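# Seat the matching loose relay into the rack's empty pocket

## Task

Locate the loose relay (a small transparent box with a colored button on one end) whose button color is the same as the two relays already in the black rack. Place it in the rack's vacant pocket with the button facing up and fully seated. The two relays already in the rack must not be raised or removed, or the task fails.

## Robot and tools

Robot: two arms, left_arm and right_arm, each ending in a two-finger gripper. In the scene frame the origin sits at table-top height halfway between the nominal bases, +z points up, +x points out over the table, and left_arm is on the +y side. Arm names do not match image sides. The calibrated bases are left_arm (+0.028, +0.449, +0.049) m and right_arm (+0.055, -0.476, +0.049) m, both nearly unrotated. Every hand pose, Hand target and wrist-camera pose an arm reports is in that arm's own base frame. end_effector_position is the point midway between the finger pads, and the fingertips reach 17.5 mm past it. The fingers point along the gripper's +z and close along its x. A block on the wrist can stick out up to 12 cm toward the gripper's -y and turns with it. Reported poses may be off by a few centimetres.

execute_actions(actions, cameras): actions is a list of actions. Each action is a table of up to 15 rows, and each row is one 1/30 s step. If there are fewer rows, the last one repeats until step 15. A row is one list of 18 numbers, each in [-1, 1], covering both arms in this order: left dx, dy, dz, rx, ry, rz, left gripper position, force_limit, speed, then the same nine for the right arm. dx..rz are offsets, not poses. They are measured from that arm's Hand target at the start of the action, along the arm's base axes. rx, ry, rz form a single rotation vector that turns about the Hand target position. Each row counts from the action's start, not from the row before. Each new action or call starts from the current Hand target, so sending the same offset again moves the arm further. Scale: 1.0 equals 0.6 m or 180 degrees. To leave an arm alone, send six zeros for its pose, but always resend its gripper numbers. Gripper position: +1 is fully open (50 mm), about -0.65 is pads touching, and -1 closes until something blocks the fingers. force_limit: -1 is about 20 N, 0 about 102 N, +1 about 185 N per pad. speed: -1 is 20 mm/s, 0 is 85, +1 is 150. force_limit and speed only take effect when position changes by 0.01 or more. Images come back only if actions is empty or cameras asks for them (names, ["all"] or []).

move(target, speed, blend, stop_force, zero, blocking, cameras): each gripper travels in a straight line toward a target. target is one 18-number row laid out as above, or a list of up to 15 rows. Every row holds offsets from the Hand targets at the start of the move, not from the previous row, using the same 0.6 m / 180 degree scale and base axes. speed is in m/s, from 0.002 to 1, default 0.25. Rotation rate is up to twice that in rad/s. You may give one value, or one per target. blend, in metres, rounds corners in a list; the default 0 stops at each target. stop_force, from 12 to 80 N and shared by both arms, ends an arm's path when the push against its motion exceeds that value. Use it only slowly and with no wrist turn. Leave it out when backing away from a contact. zero (default true) re-zeroes the force reading first. blocking=false returns early and cannot be combined with stop_force. Paths do not avoid obstacles. The whole move is capped at 10 s. The result includes a move: line with the outcome (done, off_target, moving, held, fault) and limits (paced means clipped, held means steps were withheld).

wait(seconds 0-3600) lets time pass without new commands. stop() brakes a running move. zoom_image(camera, region=[x0,y0,x1,y1]) enlarges part of the latest image from cam_left_wrist or cam_right_wrist, at most 504x504 pixels. finished_scene(scene) ends the scene for good. Call it only once the relay sits correctly with no robot support, and call nothing after it in the same reply.

Reading results: Hand target is the last commanded pose after clipping, and the next offsets count from it. The gripper often settles a little short of it. A later execute_actions call re-requests it, or you can send the gap as an offset. Orientation commands are clipped to within 32 degrees of the measured orientation. object_status: 0 moving, 1 blocked while opening, 2 blocked while closing (a grip), 3 at target or pads met (usually nothing held). Opening in mm is roughly (250 - position_measured) x 0.202. Flange force is the estimated outside force in gripper axes, including held weight. It is noisy and may read no reading near singular poses. A Joint velocities line showing within noise means the arm is still. Tool commands shows the current gripper commands.

Cameras: cam_left_wrist and cam_right_wrist, both 896x504 and mounted on the wrists. Their pinhole+radial calibrations are given with poses in each arm's base frame, and they update when images are returned.

Avoid: pressing past firm contact, because the arms are stiff. A force of 150 N, or joint torque over the limit (139 N m for waist, shoulder and elbow; 34.8 N m for the wrist joints), brakes the arm for 10 s. Do not let the arms touch each other; a clearance check helps but is not guaranteed. Do not drop the relay, release it while it is moving, knock the rack's relays up or out, or let anything leave the table. Long holds, stretched-out arms or pushing toward an unreachable pose heat the motors. Watch for a MOTOR HOT line, because overheating locks the arm for 30-60 s. Loose objects may occasionally get nudged by outside disturbances.

Each tool is called in YAML: its name, and indented under it one key for each argument.

## Session

execute_actions:
  actions: []

Scene clock: 0.00 s.
left_arm: end_effector_position=(+0.4095, -0.2449, +0.1071) position_measured=3 object_status=3 end_effector_quat_wxyz=(+0.321, +0.593, +0.703, +0.227) | right_arm: end_effector_position=(+0.4473, +0.3228, +0.1071) position_measured=3 object_status=3 end_effector_quat_wxyz=(-0.545, +0.024, +0.811, +0.212)
Joint positions: left_arm=[-0.556 -0.188 -0.628 -0.75 -0.502 1.278] | right_arm=[0.376 1.017 0.811 -0.976 -2.211 0.887]
Joint velocities: within noise
Flange force (N): no reading
Hand target: left_arm +0.4095, -0.2449, +0.1071; +0.321, +0.593, +0.703, +0.227 | right_arm +0.4473, +0.3228, +0.1071; -0.545, +0.024, +0.811, +0.212
Tool commands: left_gripper/position=+1.0 left_gripper/force_limit=+1.0 left_gripper/speed=+1.0 right_gripper/position=+1.0 right_gripper/force_limit=+1.0 right_gripper/speed=+1.0
camera_calibration:
cam_left_wrist: T_world_to_cam=[[-0.07863, 0.98176, -0.17307, 0.29951], [0.3729, 0.18997, 0.90822, -0.19122], [0.92453, 0.00687, -0.38104, -0.20355]] pos_world=[0.28305, -0.25633, 0.14795]
cam_right_wrist: T_world_to_cam=[[-0.40178, -0.20022, 0.89358, 0.1562], [0.53069, 0.74433, 0.4054, -0.50061], [-0.74629, 0.63709, -0.1928, 0.28243]] pos_world=[0.5392, 0.22396, 0.11782]

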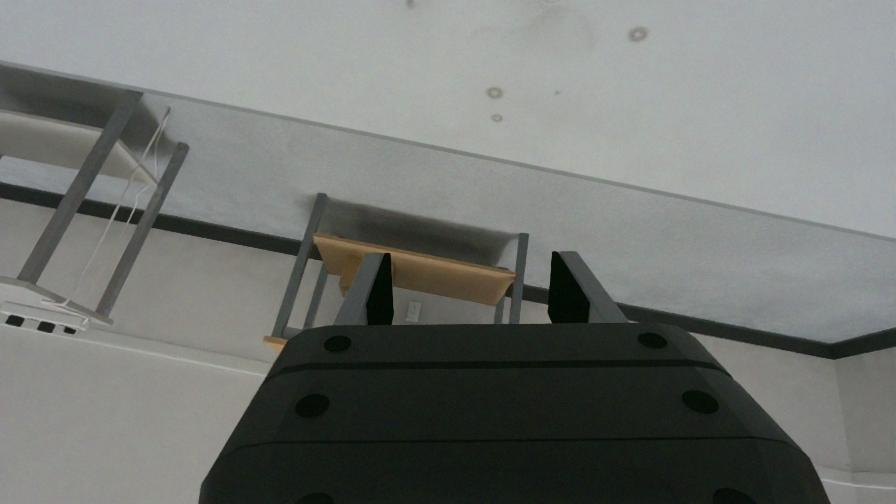

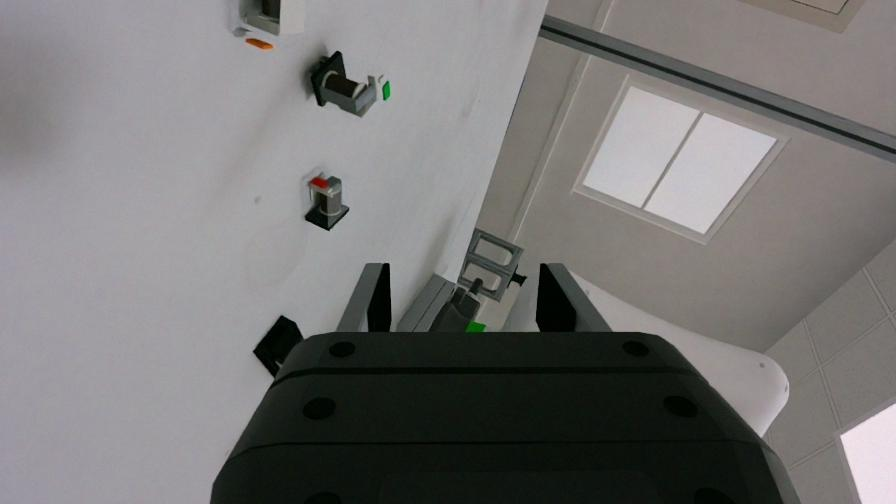

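move:
  target: [-0.1,0.075,0.488,0.0436,0.254,-0.051,1,1,1,-0.08,0.045,0.488,-0.144,-0.371,0.016,1,1,1]
  speed: 0.4
  cameras: ["all"]

Scene clock: 5.70 s.
left_arm: end_effector_position=(+0.3495, -0.1999, +0.3999) position_measured=3 object_status=3 end_effector_quat_wxyz=(-0.001, +0.707, +0.707, +0.000) | right_arm: end_effector_position=(+0.3993, +0.3498, +0.3999) position_measured=3 object_status=3 end_effector_quat_wxyz=(+0.001, +0.000, +1.000, +0.000)
Joint positions: left_arm=[-0.191 -0.076 0.208 0 -1.857 0.19] | right_arm=[0.968 0.26 0.574 0.002 -1.884 0.603]
Flange force (N): left_arm=[-7.6 0.2 2.0] | right_arm=[5.1 -3.8 1.6]
Hand target: left_arm +0.3495, -0.1999, +0.3999; -0.001, +0.707, +0.707, +0.000 | right_arm +0.3993, +0.3498, +0.3999; +0.001, +0.000, +1.000, +0.000
Off the commanded pose: left_arm 0.000 m, 0 deg | right_arm 0.000 m, 0 deg.
move: done
cam_left_wrist: T_world_to_cam=[[0.01557, 0.99988, -0.00245, 0.20376], [0.92891, -0.01356, 0.37005, -0.46314], [0.36997, -0.00803, -0.92901, 0.3732]] pos_world=[0.28897, -0.20701, 0.51859]
cam_right_wrist: T_world_to_cam=[[-0.99997, -0.00645, 0.00418, 0.40743], [-0.00479, 0.94836, 0.31716, -0.43628], [-0.00601, 0.31713, -0.94836, 0.40433]] pos_world=[0.40776, 0.28815, 0.52012]

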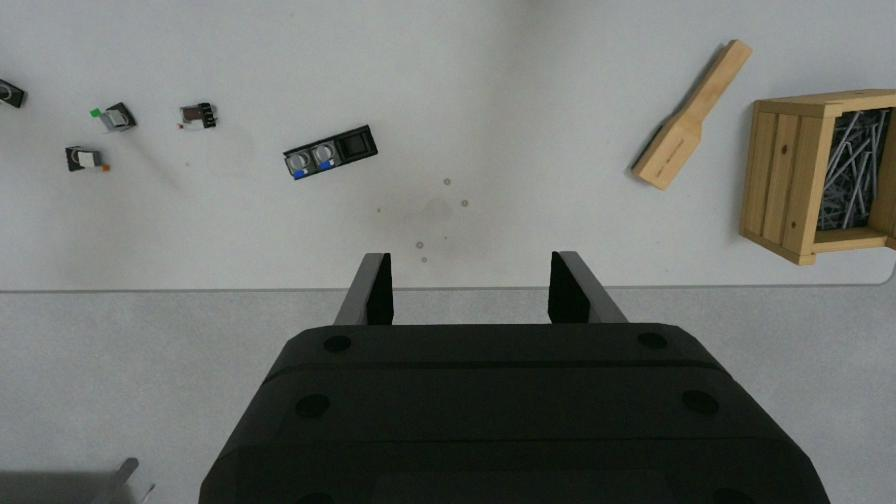

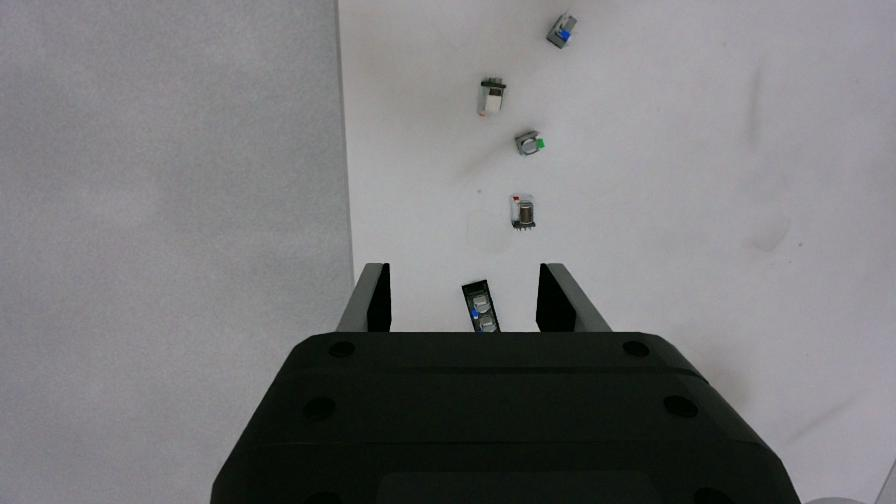

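zoom_image:
  camera: "cam_right_wrist"
  region: [500, 0, 620, 68]

zoom_image:
  camera: "cam_left_wrist"
  region: [260, 100, 400, 200]

move:
  target: [0,0,0,0,0,0,1,1,1,-0.16,-0.3,-0.25,0,0,0,1,1,1]
  speed: 0.4
  cameras: ["cam_right_wrist"]

Scaled by 4.200 from the camera's image (finer frame: 1280x720).

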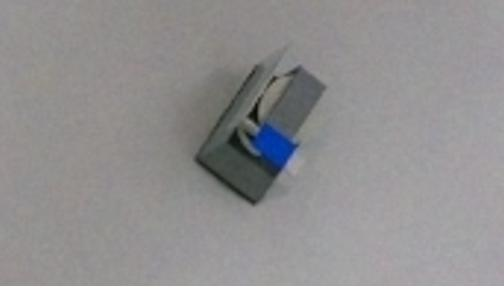

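Scaled by 3.600 from the camera's image (finer frame: 1280x720).

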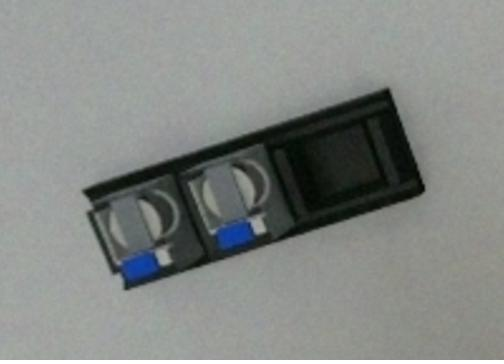

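Scene clock: 8.80 s.
left_arm: end_effector_position=(+0.3495, -0.1999, +0.3999) position_measured=3 object_status=3 end_effector_quat_wxyz=(-0.001, +0.707, +0.707, +0.000) | right_arm: end_effector_position=(+0.3033, +0.1698, +0.2499) position_measured=3 object_status=3 end_effector_quat_wxyz=(+0.001, +0.000, +1.000, +0.000)
Joint positions: left_arm=[-0.191 -0.076 0.208 -0.001 -1.857 0.191] | right_arm=[0.895 -0.266 -0.304 0.001 -1.532 0.675]
Flange force (N): left_arm=[-7.4 0.7 1.2] | right_arm=[8.5 -3.8 1.3]
Hand target: left_arm +0.3495, -0.1999, +0.3999; -0.001, +0.707, +0.707, +0.000 | right_arm +0.3033, +0.1698, +0.2499; +0.001, +0.000, +1.000, +0.000
Off the commanded pose: left_arm 0.000 m, 0 deg | right_arm 0.000 m, 0 deg.
move: done
cam_right_wrist: T_world_to_cam=[[-0.99997, -0.00648, 0.00427, 0.31087], [-0.00479, 0.94836, 0.31716, -0.21846], [-0.00611, 0.31713, -0.94836, 0.31861]] pos_world=[0.31176, 0.10815, 0.37012]

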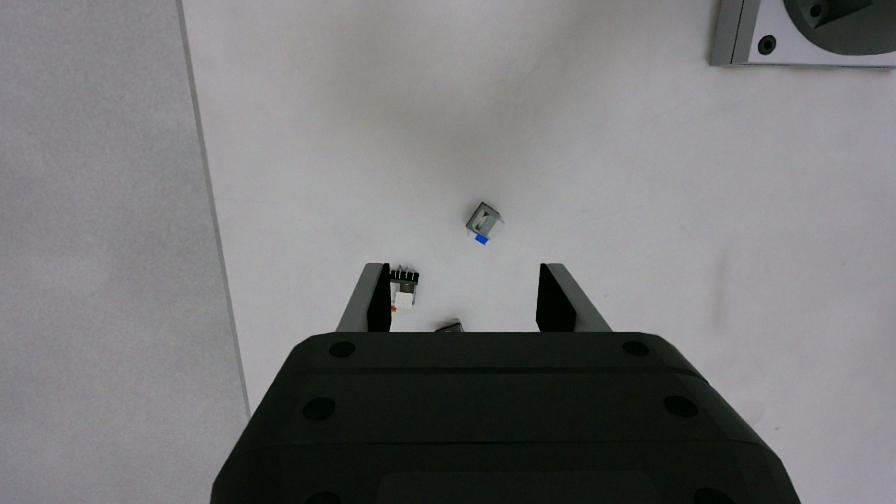

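zoom_image:
  camera: "cam_right_wrist"
  region: [450, 190, 520, 260]

Scaled by 7.200 from the camera's image (finer frame: 1280x720).

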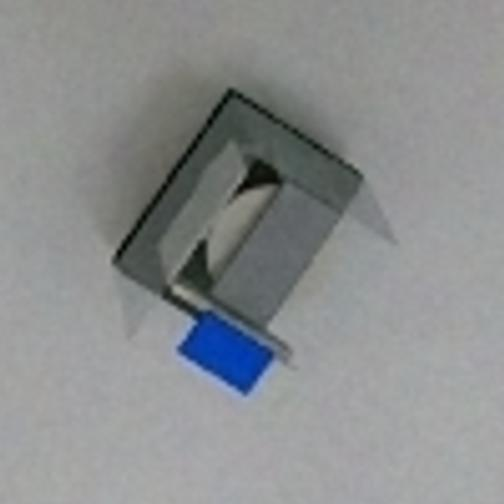

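move:
  target: [-0.083,-0.133,-0.25,0,0,0,1,1,1,-0.0465,0.0765,-0.325,0,0,0.311,1,1,1]
  speed: 0.35
  cameras: ["all"]

zoom_image:
  camera: "cam_right_wrist"
  region: [360, 180, 580, 350]

Scene clock: 17.37 s.
left_arm: end_effector_position=(+0.2997, -0.2798, +0.2500) position_measured=3 object_status=3 end_effector_quat_wxyz=(-0.001, +0.707, +0.707, +0.000) | right_arm: end_effector_position=(+0.2754, +0.2157, +0.0549) position_measured=3 object_status=3 end_effector_quat_wxyz=(+0.001, -0.469, +0.883, +0.000)
Joint positions: left_arm=[-0.428 -0.097 -0.164 0 -1.506 0.428] | right_arm=[1.046 -0.106 -0.652 0 -1.023 1.502]
Flange force (N): left_arm=[-7.1 -1.3 1.5] | right_arm=[5.9 3.5 -2.8]
Hand target: left_arm +0.2997, -0.2797, +0.2499; -0.001, +0.707, +0.707, +0.000 | right_arm +0.2754, +0.2157, +0.0549; +0.001, -0.469, +0.883, +0.000
Off the commanded pose: left_arm 0.000 m, 0 deg | right_arm 0.000 m, 0 deg.
move: done
cam_left_wrist: T_world_to_cam=[[0.01551, 0.99988, -0.00258, 0.28412], [0.92895, -0.01345, 0.36996, -0.3624], [0.36988, -0.00813, -0.92904, 0.25164]] pos_world=[0.23917, -0.28691, 0.36859]
cam_right_wrist: T_world_to_cam=[[-0.55406, -0.83247, 0.00418, 0.33954], [-0.78874, 0.52655, 0.31723, 0.1066], [-0.26628, 0.17247, -0.94834, 0.22181]] pos_world=[0.33127, 0.18827, 0.17512]

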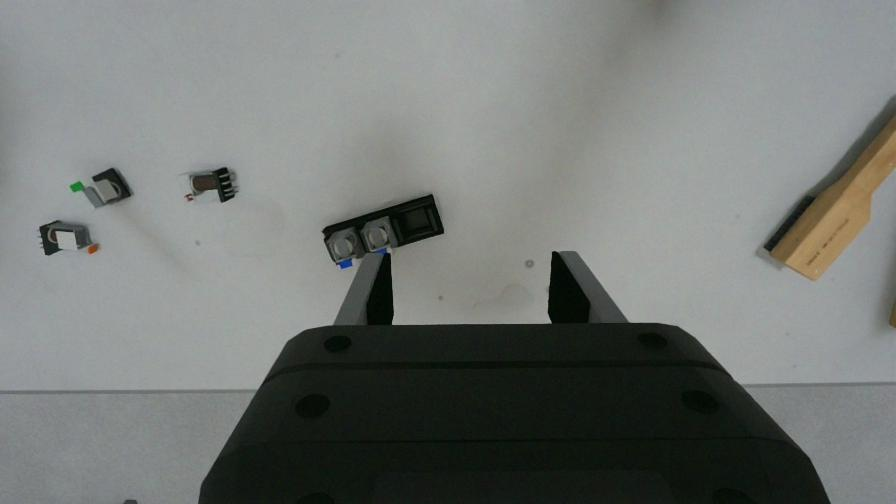

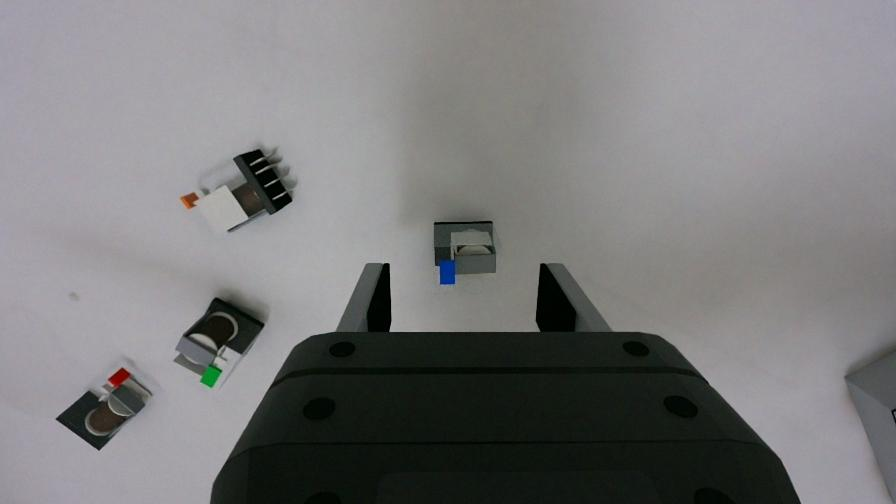

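Scaled by 2.291 from the camera's image (finer frame: 1280x720).

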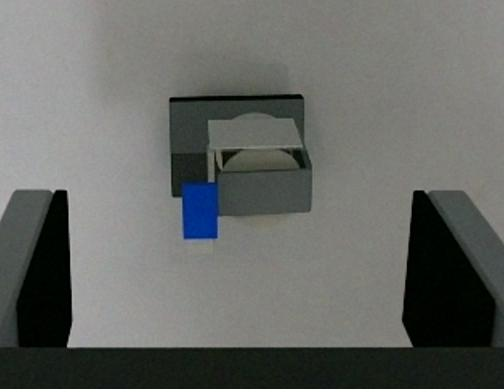

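move:
  target:
    - [0,0,0,0,0,0,1,1,1,-0.0077,0.005,-0.114,0,0,0,1,1,1]
    - [0,0,0,0,0,0,1,1,1,-0.0077,0.005,-0.114,0,0,0,-1,-1,-0.7]
  speed: 0.15
  cameras: ["all"]

zoom_image:
  camera: "cam_left_wrist"
  region: [310, 180, 460, 280]

zoom_image:
  camera: "cam_right_wrist"
  region: [360, 180, 580, 350]

Scene clock: 21.97 s.
left_arm: end_effector_position=(+0.2997, -0.2797, +0.2499) position_measured=3 object_status=3 end_effector_quat_wxyz=(-0.001, +0.707, +0.707, +0.000) | right_arm: end_effector_position=(+0.2708, +0.2187, -0.0135) position_measured=115 object_status=2 end_effector_quat_wxyz=(+0.001, -0.469, +0.883, +0.000)
Joint positions: left_arm=[-0.428 -0.097 -0.164 0 -1.506 0.428] | right_arm=[1.062 0.021 -0.732 0 -0.816 1.485]
Flange force (N): left_arm=[-7.0 -1.2 2.0] | right_arm=[4.6 2.3 -4.0]
Hand target: left_arm +0.2997, -0.2797, +0.2499; -0.001, +0.707, +0.707, +0.000 | right_arm +0.2708, +0.2187, -0.0135; +0.001, -0.469, +0.883, +0.000
Off the commanded pose: left_arm 0.000 m, 0 deg | right_arm 0.000 m, 0 deg.
move: done
cam_left_wrist: T_world_to_cam=[[0.01553, 0.99988, -0.00235, 0.28403], [0.92891, -0.01356, 0.37005, -0.36245], [0.36997, -0.00793, -0.92901, 0.25166]] pos_world=[0.23917, -0.28691, 0.36859]
cam_right_wrist: T_world_to_cam=[[-0.5541, -0.83244, 0.0042, 0.33978], [-0.78871, 0.52659, 0.31723, 0.12307], [-0.26628, 0.17247, -0.94834, 0.1552]] pos_world=[0.32667, 0.19127, 0.10672]

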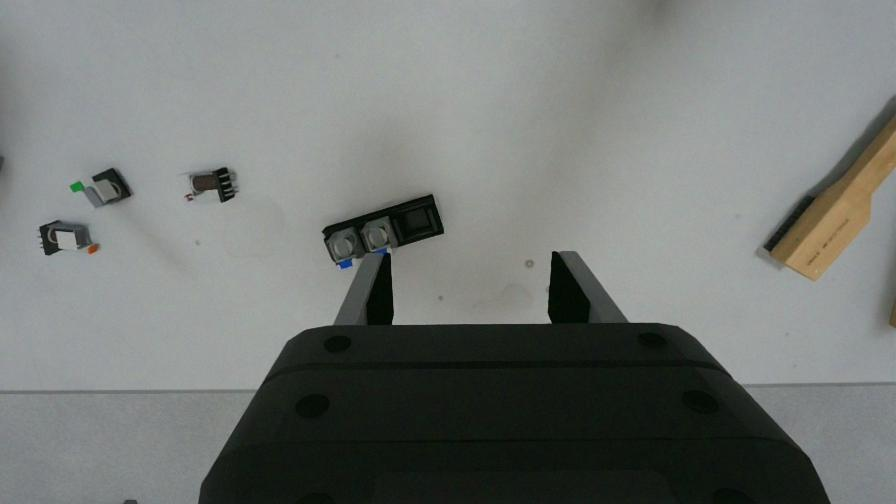

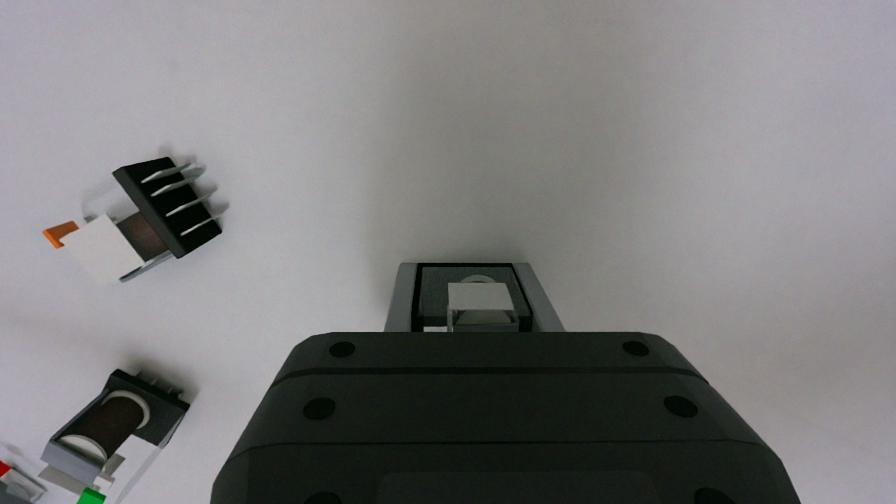

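Scaled by 3.360 from the camera's image (finer frame: 1280x720).

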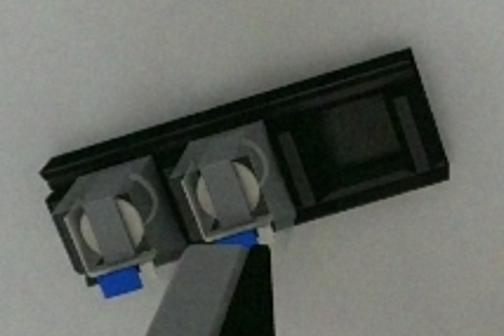

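Scaled by 2.291 from the camera's image (finer frame: 1280x720).

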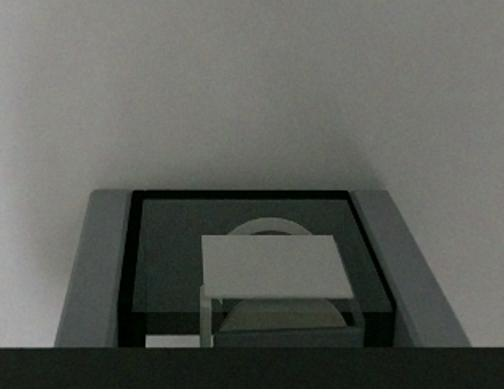

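move:
  target:
    - [0,0.15,0.05,0,0,0,1,1,1,0,0,0.156,0,0,0,-1,-1,-0.7]
    - [0,0.5,0.1,0,0,0,1,1,1,0.105,0.739,0.156,0,0,-0.208,-1,-1,-0.7]
  speed: 0.35
  blend: [0.04,0]
  cameras: ["cam_right_wrist"]

zoom_image:
  camera: "cam_right_wrist"
  region: [340, 40, 560, 350]

Scene clock: 28.73 s.
left_arm: end_effector_position=(+0.2997, +0.0203, +0.3099) position_measured=3 object_status=3 end_effector_quat_wxyz=(-0.001, +0.707, +0.707, +0.000) | right_arm: end_effector_position=(+0.3338, +0.6621, +0.0801) position_measured=115 object_status=2 end_effector_quat_wxyz=(+0.001, -0.161, +0.987, +0.000)
Joint positions: left_arm=[0.514 -0.387 -0.247 -0.001 -1.711 -0.514] | right_arm=[1.281 0.837 0.685 0.002 -1.418 0.613]
Flange force (N): left_arm=[-7.3 6.8 1.5] | right_arm=[6.0 -5.1 -0.6]
Hand target: left_arm +0.2997, +0.0203, +0.3099; -0.001, +0.707, +0.707, +0.000 | right_arm +0.3338, +0.6621, +0.0801; +0.001, -0.161, +0.987, +0.000
Off the commanded pose: left_arm 0.000 m, 0 deg | right_arm 0.000 m, 0 deg.
move: done
cam_right_wrist: T_world_to_cam=[[-0.94601, -0.32412, 0.00414, 0.53758], [-0.30614, 0.89759, 0.3172, -0.49712], [-0.10653, 0.29881, -0.94835, 0.0473]] pos_world=[0.3614, 0.60631, 0.20032]

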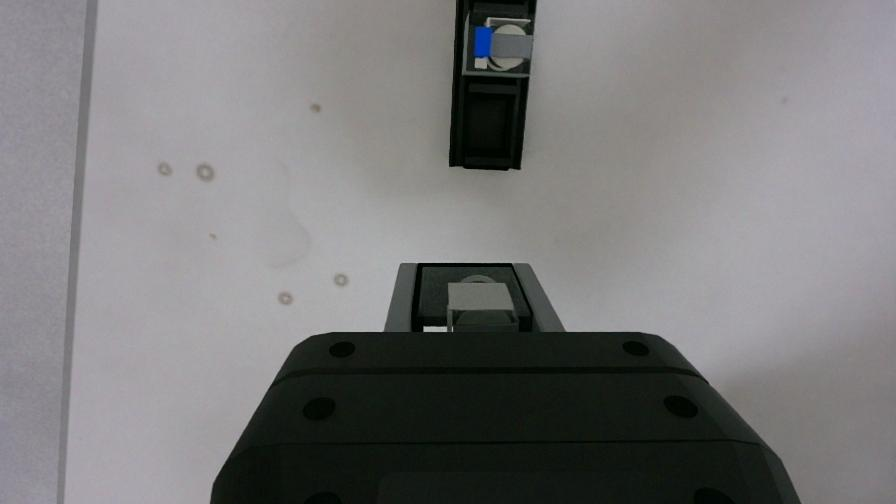

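Scaled by 1.626 from the camera's image (finer frame: 1280x720).

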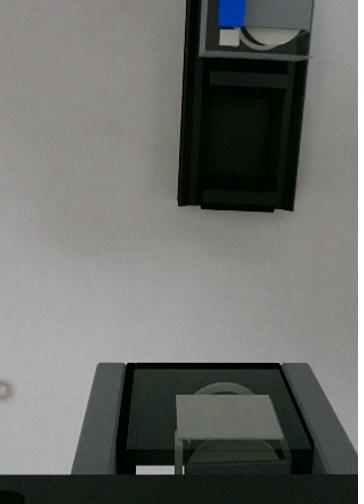

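zoom_image:
  camera: "cam_right_wrist"
  region: [435, 70, 545, 180]

zoom_image:
  camera: "cam_right_wrist"
  region: [390, 255, 560, 335]

Scaled by 4.582 from the camera's image (finer frame: 1280x720).

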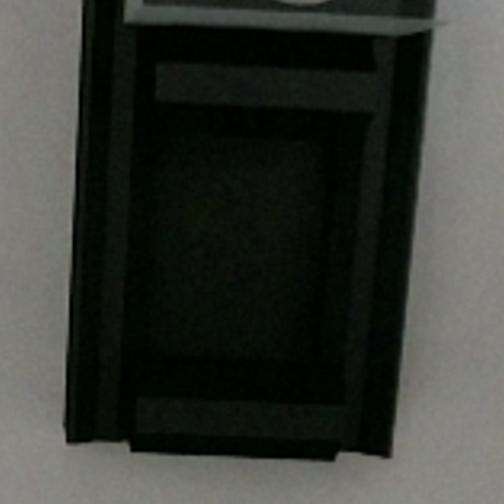

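Scaled by 2.965 from the camera's image (finer frame: 1280x720).

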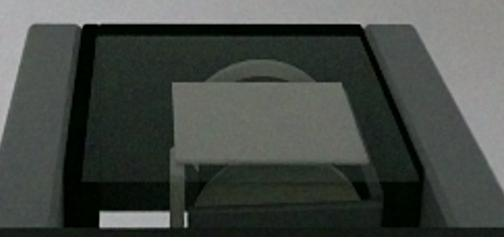

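zoom_image:
  camera: "cam_right_wrist"
  region: [435, 0, 555, 90]

Scaled by 4.200 from the camera's image (finer frame: 1280x720).

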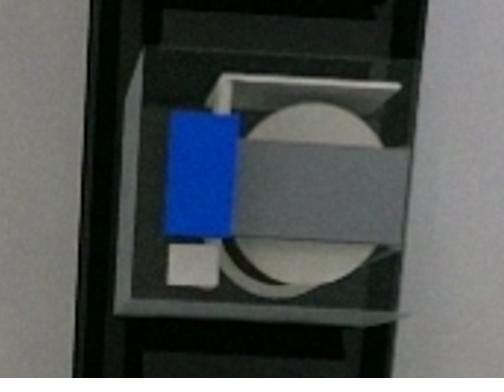

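move:
  target: [0,0,0,0,0,0,1,1,1,-0.0126,-0.0339,-0.05,0,0,-0.0139,-1,-1,-0.7]
  cameras: ["cam_right_wrist"]

zoom_image:
  camera: "cam_right_wrist"
  region: [380, 90, 580, 340]

Scene clock: 46.27 s.
left_arm: end_effector_position=(+0.2997, +0.0203, +0.3099) position_measured=3 object_status=3 end_effector_quat_wxyz=(-0.001, +0.707, +0.707, +0.000) | right_arm: end_effector_position=(+0.3262, +0.6418, +0.0501) position_measured=115 object_status=2 end_effector_quat_wxyz=(+0.001, -0.139, +0.990, +0.000)
Joint positions: left_arm=[0.514 -0.387 -0.247 -0.001 -1.711 -0.514] | right_arm=[1.283 0.791 0.536 0.002 -1.314 0.567]
Flange force (N): left_arm=[-7.5 7.4 1.6] | right_arm=[5.8 -5.5 -1.1]
Hand target: left_arm +0.2997, +0.0203, +0.3099; -0.001, +0.707, +0.707, +0.000 | right_arm +0.3262, +0.6418, +0.0501; +0.001, -0.139, +0.990, +0.000
Off the commanded pose: left_arm 0.000 m, 0 deg | right_arm 0.000 m, 0 deg.
move: done
cam_right_wrist: T_world_to_cam=[[-0.95926, -0.2825, 0.00425, 0.50159], [-0.26662, 0.91012, 0.31717, -0.49257], [-0.09347, 0.30312, -0.94836, 0.0171]] pos_world=[0.35143, 0.58481, 0.17032]

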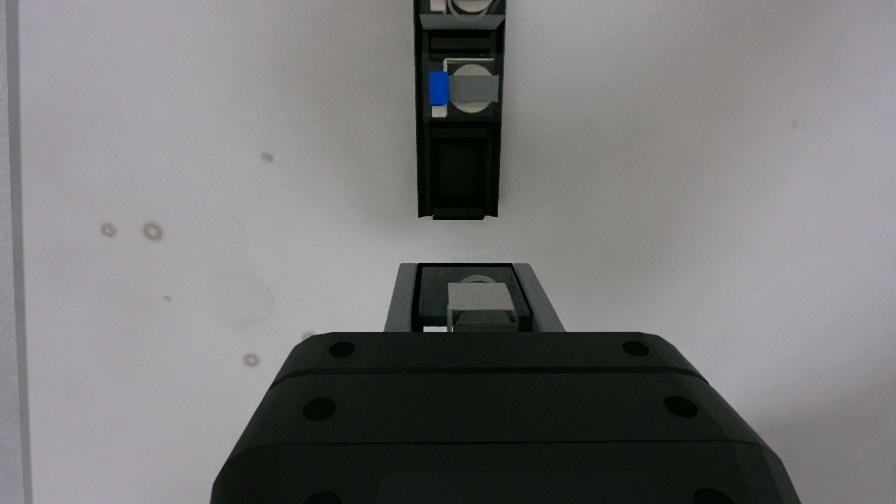

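Scaled by 2.016 from the camera's image (finer frame: 1280x720).

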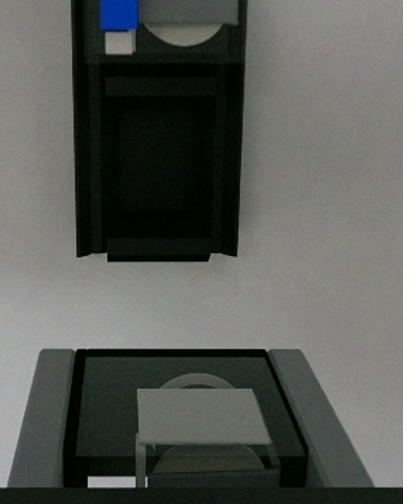

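move:
  target: [0,0,0,0,0,0,1,1,1,0.0129,-0.037,-0.0417,0,0,0,-1,-1,-0.7]
  cameras: ["cam_right_wrist"]

zoom_image:
  camera: "cam_right_wrist"
  region: [370, 150, 570, 335]

Scene clock: 50.60 s.
left_arm: end_effector_position=(+0.2997, +0.0203, +0.3099) position_measured=3 object_status=3 end_effector_quat_wxyz=(-0.001, +0.707, +0.707, +0.000) | right_arm: end_effector_position=(+0.3339, +0.6196, +0.0251) position_measured=115 object_status=2 end_effector_quat_wxyz=(+0.001, -0.139, +0.990, +0.000)
Joint positions: left_arm=[0.514 -0.387 -0.247 -0.001 -1.711 -0.514] | right_arm=[1.263 0.768 0.435 0.001 -1.237 0.587]
Flange force (N): left_arm=[-7.7 7.2 1.0] | right_arm=[2.9 -1.9 -2.5]
Hand target: left_arm +0.2997, +0.0203, +0.3099; -0.001, +0.707, +0.707, +0.000 | right_arm +0.3339, +0.6196, +0.0251; +0.001, -0.139, +0.990, +0.000
Off the commanded pose: left_arm 0.000 m, 0 deg | right_arm 0.000 m, 0 deg.
move: done
cam_right_wrist: T_world_to_cam=[[-0.95928, -0.28243, 0.00435, 0.50277], [-0.26652, 0.91011, 0.31728, -0.46239], [-0.09357, 0.3032, -0.94832, 0.00073]] pos_world=[0.35913, 0.56261, 0.14522]

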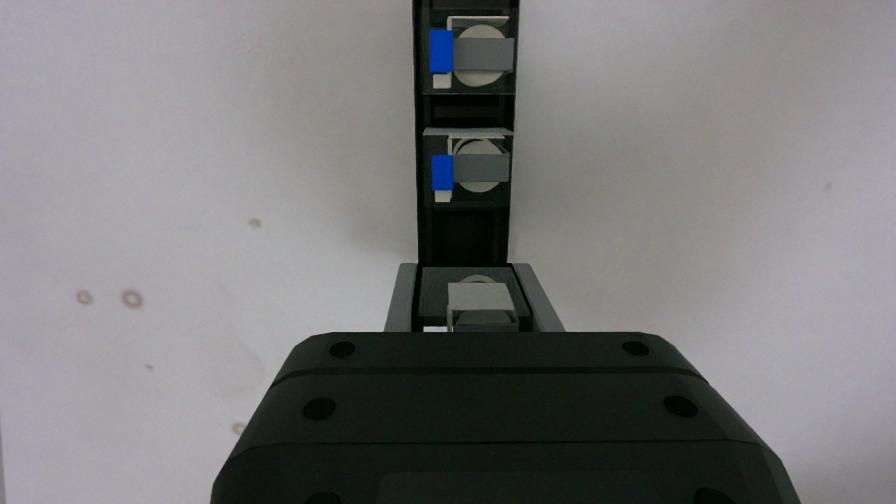

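Scaled by 2.520 from the camera's image (finer frame: 1280x720).

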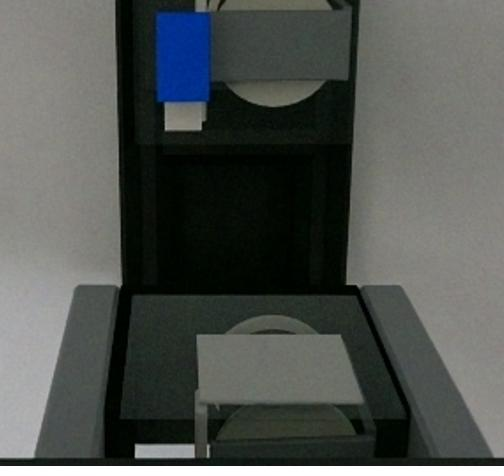

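move:
  target: [-0.006,-0.225,-0.417,-0.5,0,0,1,1,1,0,0,0,0,0,0,-1,-1,-0.7]
  speed: 0.4
  cameras: ["cam_left_wrist"]

Scene clock: 61.13 s.
left_arm: end_effector_position=(+0.2921, -0.1072, +0.0773) position_measured=3 object_status=3 end_effector_quat_wxyz=(+0.472, +0.520, +0.532, -0.474) | right_arm: end_effector_position=(+0.3339, +0.6196, +0.0251) position_measured=115 object_status=2 end_effector_quat_wxyz=(+0.001, -0.139, +0.990, +0.000)
Joint positions: left_arm=[0.91 0.565 -0.912 0.666 -1.538 -1.5] | right_arm=[1.263 0.768 0.435 0.002 -1.237 0.587]
Flange force (N): left_arm=[3.2 6.9 5.6] | right_arm=[4.7 -4.1 -1.6]
Flange force when the fault began (N): left_arm=[-4.6 2.3 1.9]
Hand target: left_arm +0.2921, -0.1072, +0.0773; +0.472, +0.520, +0.532, -0.474 (not the last commanded pose) | right_arm +0.3339, +0.6196, +0.0251; +0.001, -0.139, +0.990, +0.000
Tool commands: left_gripper/position=+1.0 left_gripper/force_limit=+1.0 left_gripper/speed=+1.0 right_gripper/position=-1.0 right_gripper/force_limit=-1.0 right_gripper/speed=-0.7
Off the commanded pose: left_arm 0.020 m, 6 deg | right_arm 0.000 m, 0 deg.
FORCE FAULT: contact force on the left arm reached its limit, and that arm stopped. The contact can be on any part of that arm, not only on its tool. That arm's remaining commands of this call were not run. That arm is still stopped at the end of this call. That arm stays stopped for about 10 more seconds. Until then a move that you send moves the other arm only, and its call returns only when the move has ended. Once the stop has ended, the next robot result says so. If the stop ends while you think or write, that arm runs what you send next, counted from a new Hand target: where the arm stands when the stop ends. While its stop runs, that arm takes no new command, but its gripper still runs the gripper command that each later call begins with. Until it ends, the stop uses up actions while you think or wait. An arm that is not stopped still takes commands.
move: fault (left_arm)
cam_left_wrist: T_world_to_cam=[[0.00067, 0.10281, -0.9947, 0.09608], [0.92497, 0.37796, 0.03969, -0.22046], [0.38004, -0.9201, -0.09485, -0.06971]] pos_world=[0.23034, 0.00931, 0.09771]

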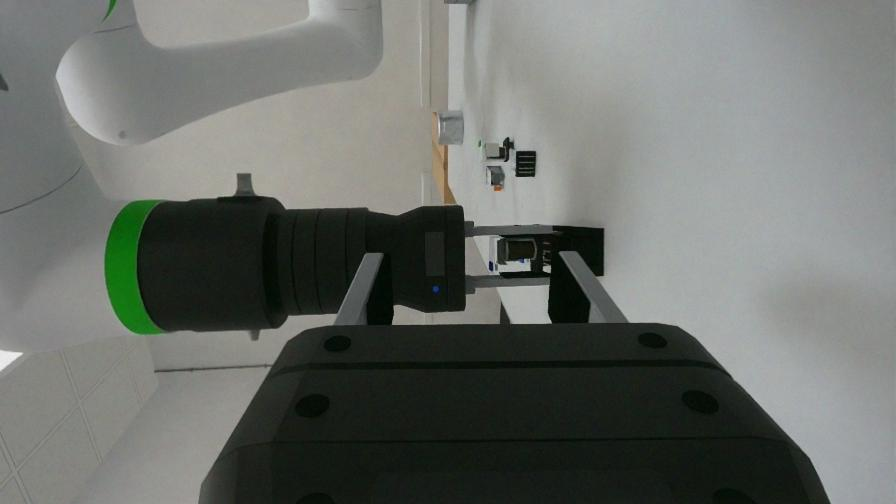

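zoom_image:
  camera: "cam_left_wrist"
  region: [455, 190, 625, 320]

Scaled by 2.965 from the camera's image (finer frame: 1280x720).

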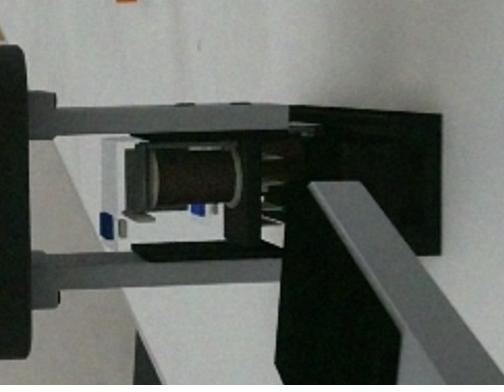

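move:
  target:
    - [0,0,0,0,0,0,1,1,1,0.112,0.033,0,0,0,0,-1,-1,-0.7]
    - [0,0,0,0,0,0,1,1,1,0.112,0.033,-0.063,0,0,0,-1,-1,-0.7]
    - [0,0,0,0,0,0,1,1,1,0.112,0.033,-0.063,0,0,0,0.5,-1,-1]
  speed: [0.2,0.08,0.08]
  cameras: ["all"]

Scene clock: 67.33 s.
left_arm: end_effector_position=(+0.2921, -0.1072, +0.0773) position_measured=3 object_status=3 end_effector_quat_wxyz=(+0.472, +0.520, +0.532, -0.474) | right_arm: end_effector_position=(+0.4011, +0.6394, -0.0127) position_measured=78 object_status=0 end_effector_quat_wxyz=(+0.001, -0.139, +0.990, +0.000)
Joint positions: left_arm=[0.91 0.565 -0.912 0.666 -1.538 -1.5] | right_arm=[1.184 0.942 0.648 0.001 -1.276 0.666]
Flange force (N): left_arm=[3.3 7.1 5.6] | right_arm=[6.1 -4.9 -1.6]
Hand target: left_arm +0.2921, -0.1072, +0.0773; +0.472, +0.520, +0.532, -0.474 | right_arm +0.4011, +0.6394, -0.0127; +0.001, -0.139, +0.990, +0.000
Tool commands: left_gripper/position=+1.0 left_gripper/force_limit=+1.0 left_gripper/speed=+1.0 right_gripper/position=+0.5 right_gripper/force_limit=-1.0 right_gripper/speed=-1.0
Off the commanded pose: right_arm 0.000 m, 0 deg.
FORCE FAULT, CONTINUED: the left arm was still stopped when this call began, by the force fault that an earlier result reported. Since the last result the stop counts as 8 of the actions that you can send in this scene. That arm ran no command of this call. That arm is still stopped at the end of this call. That arm stays stopped for about 3 more seconds. If the stop ends while you think or write, that arm runs what you send next, counted from a new Hand target: where the arm stands when the stop ends. While its stop runs, that arm takes no new command, but its gripper still runs the gripper command that each later call begins with.
move: done (right_arm), not run (left_arm; its earlier fault stop)
cam_left_wrist: T_world_to_cam=[[0.00067, 0.10281, -0.9947, 0.09608], [0.92497, 0.37796, 0.03969, -0.22046], [0.38004, -0.9201, -0.09485, -0.06971]] pos_world=[0.23034, 0.00931, 0.09771]
cam_right_wrist: T_world_to_cam=[[-0.95929, -0.2824, 0.00426, 0.57298], [-0.26652, 0.91012, 0.31726, -0.45055], [-0.09347, 0.30321, -0.94833, -0.03478]] pos_world=[0.42633, 0.58241, 0.10752]

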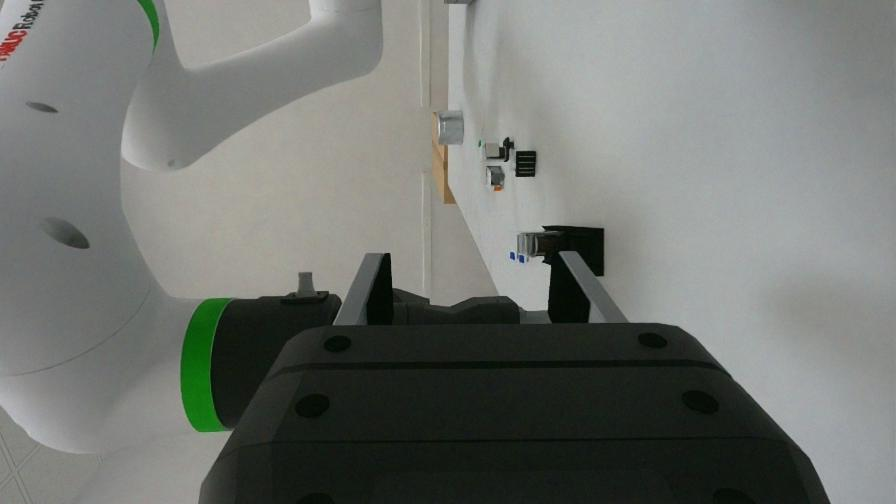

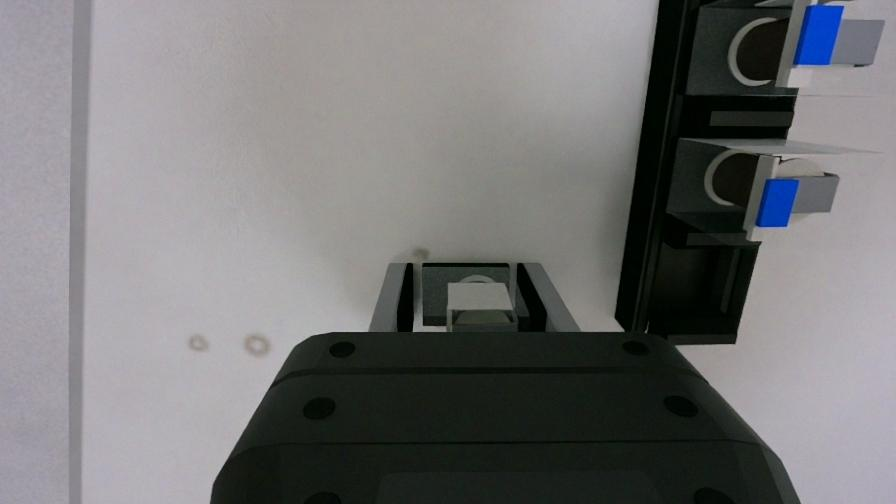

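move:
  target:
    - [0,0,0,0,0,0,1,1,1,0,0,0.0367,0,0,0,0.5,-1,-1]
    - [0,0,0,0,0,0,1,1,1,0,0,0.0367,0,0,0,-1,-0.9,-1]
    - [0,0,0,0,0,0,1,1,1,0,0,0.0912,0,0,0,-1,-0.9,-1]
    - [0,0,0,0,0,0,1,1,1,-0.1078,-0.047,0.0912,0,0,0,-1,-0.9,-1]
  speed: 0.15
  cameras: ["all"]

zoom_image:
  camera: "cam_left_wrist"
  region: [455, 190, 625, 320]

zoom_image:
  camera: "cam_right_wrist"
  region: [370, 150, 570, 335]

Scene clock: 74.37 s.
left_arm: end_effector_position=(+0.2921, -0.1072, +0.0773) position_measured=3 object_status=3 end_effector_quat_wxyz=(+0.472, +0.520, +0.532, -0.474) | right_arm: end_effector_position=(+0.3365, +0.6112, +0.0420) position_measured=116 object_status=2 end_effector_quat_wxyz=(+0.001, -0.139, +0.990, +0.000)
Joint positions: left_arm=[0.91 0.565 -0.912 0.666 -1.538 -1.5] | right_arm=[1.256 0.738 0.426 0.002 -1.258 0.594]
Flange force (N): left_arm=[2.8 7.1 5.6] | right_arm=[4.1 -2.7 -2.3]
Hand target: left_arm +0.2921, -0.1072, +0.0773; +0.472, +0.520, +0.532, -0.474 | right_arm +0.3365, +0.6112, +0.0420; +0.001, -0.139, +0.990, +0.000
Off the commanded pose: left_arm 0.000 m, 0 deg | right_arm 0.000 m, 0 deg.
FORCE FAULT, CONTINUED: the left arm's stop, for the force fault that an earlier result reported, is over. The rest of the stop counts as 6 of the actions that you can send in this scene. The stop ended before this call began, so that arm ran this call's commands, counted from a new Hand target: where the arm stood when the stop ended. During its stop the left arm's controller moved it back a little.
move: done
cam_left_wrist: T_world_to_cam=[[0.00067, 0.10281, -0.9947, 0.09608], [0.92497, 0.37796, 0.03969, -0.22046], [0.38004, -0.9201, -0.09485, -0.06971]] pos_world=[0.23034, 0.00931, 0.09771]
cam_right_wrist: T_world_to_cam=[[-0.95926, -0.2825, 0.00425, 0.50286], [-0.26662, 0.91012, 0.31717, -0.4594], [-0.09347, 0.30312, -0.94836, 0.01966]] pos_world=[0.36173, 0.55421, 0.16222]

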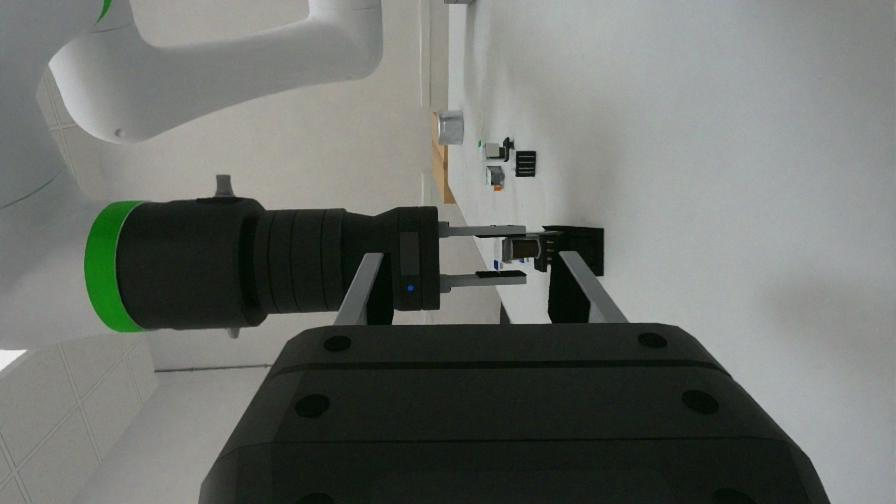

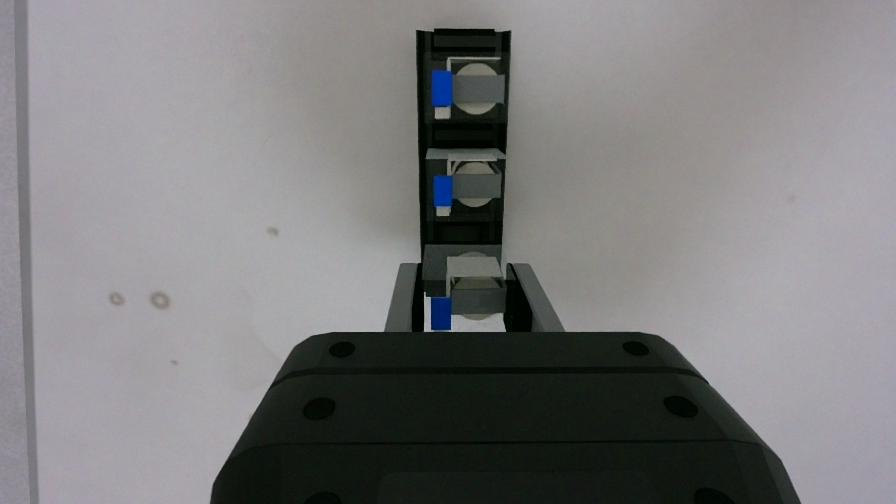

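Scaled by 2.965 from the camera's image (finer frame: 1280x720).

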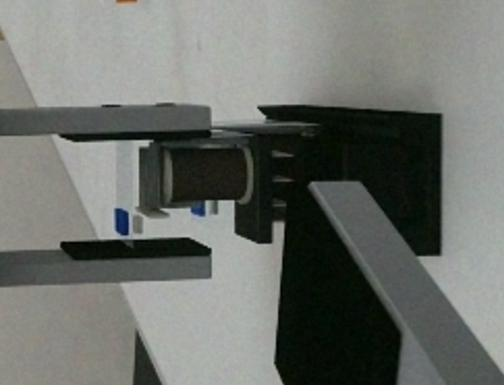

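Scaled by 2.520 from the camera's image (finer frame: 1280x720).

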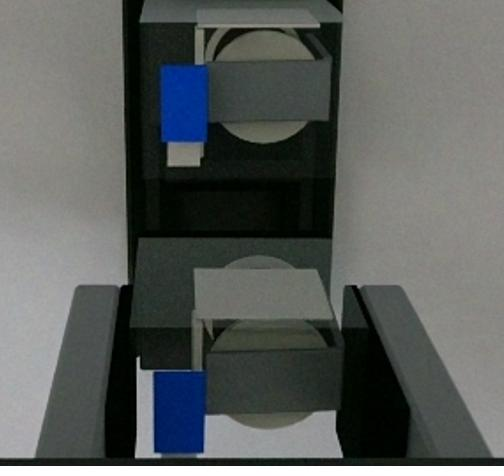

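move:
  target: [0,0,0,0,0,0,1,1,1,0.0003,-0.0011,-0.0533,0,0,0,-1,-0.9,-1]
  speed: 0.02
  stop_force: 20
  cameras: ["all"]

zoom_image:
  camera: "cam_left_wrist"
  region: [455, 190, 625, 320]

zoom_image:
  camera: "cam_right_wrist"
  region: [370, 150, 570, 335]

Scene clock: 79.63 s.
left_arm: end_effector_position=(+0.2921, -0.1072, +0.0773) position_measured=3 object_status=3 end_effector_quat_wxyz=(+0.472, +0.520, +0.532, -0.474) | right_arm: end_effector_position=(+0.3366, +0.6106, +0.0130) position_measured=116 object_status=2 end_effector_quat_wxyz=(+0.001, -0.139, +0.990, +0.000)
Joint positions: left_arm=[0.91 0.565 -0.912 0.666 -1.538 -1.5] | right_arm=[1.255 0.762 0.395 0.002 -1.203 0.595]
Flange force (N): left_arm=[2.5 6.6 5.7] | right_arm=[11.7 -5.2 -34.6]
Hand target: left_arm +0.2921, -0.1072, +0.0773; +0.472, +0.520, +0.532, -0.474 | right_arm +0.3366, +0.6106, +0.0130; +0.001, -0.139, +0.990, +0.000 (not the last commanded pose)
Off the commanded pose: left_arm 0.000 m, 0 deg | right_arm 0.003 m, 0 deg.
move: contact (right_arm)
cam_left_wrist: T_world_to_cam=[[0.00067, 0.10281, -0.9947, 0.09608], [0.92497, 0.37796, 0.03969, -0.22046], [0.38004, -0.9201, -0.09485, -0.06971]] pos_world=[0.23034, 0.00931, 0.09771]
cam_right_wrist: T_world_to_cam=[[-0.95927, -0.28247, 0.00407, 0.50295], [-0.26662, 0.91003, 0.31744, -0.44971], [-0.09337, 0.30342, -0.94827, -0.0079]] pos_world=[0.36183, 0.55371, 0.13322]

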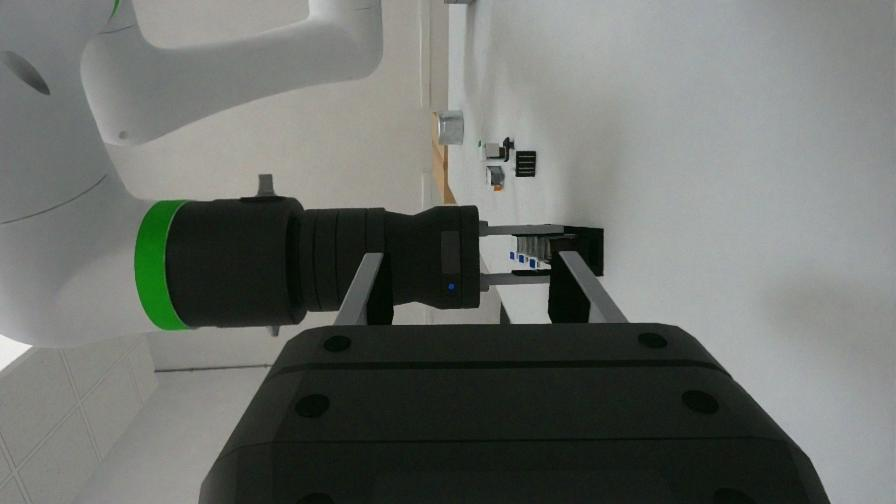

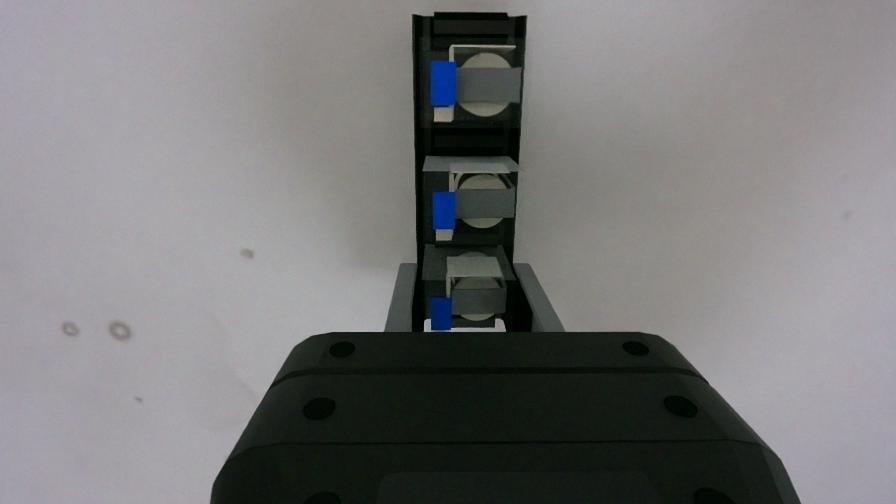

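Scaled by 2.965 from the camera's image (finer frame: 1280x720).

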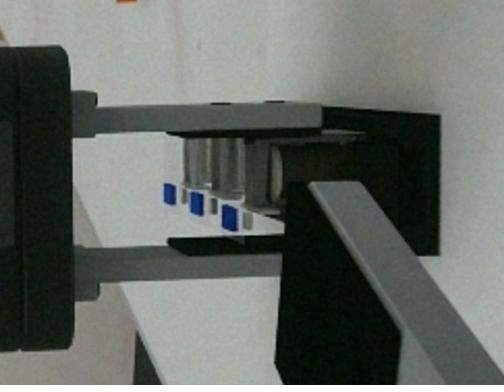

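Scaled by 2.520 from the camera's image (finer frame: 1280x720).

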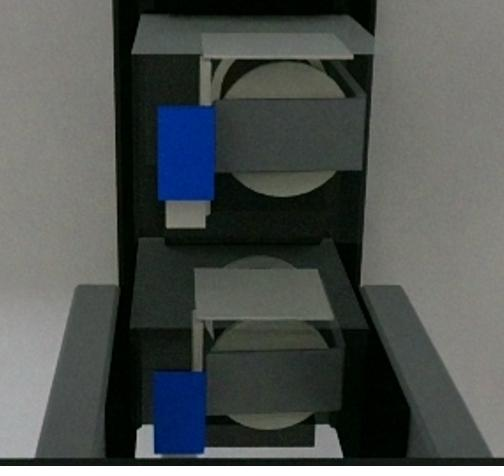

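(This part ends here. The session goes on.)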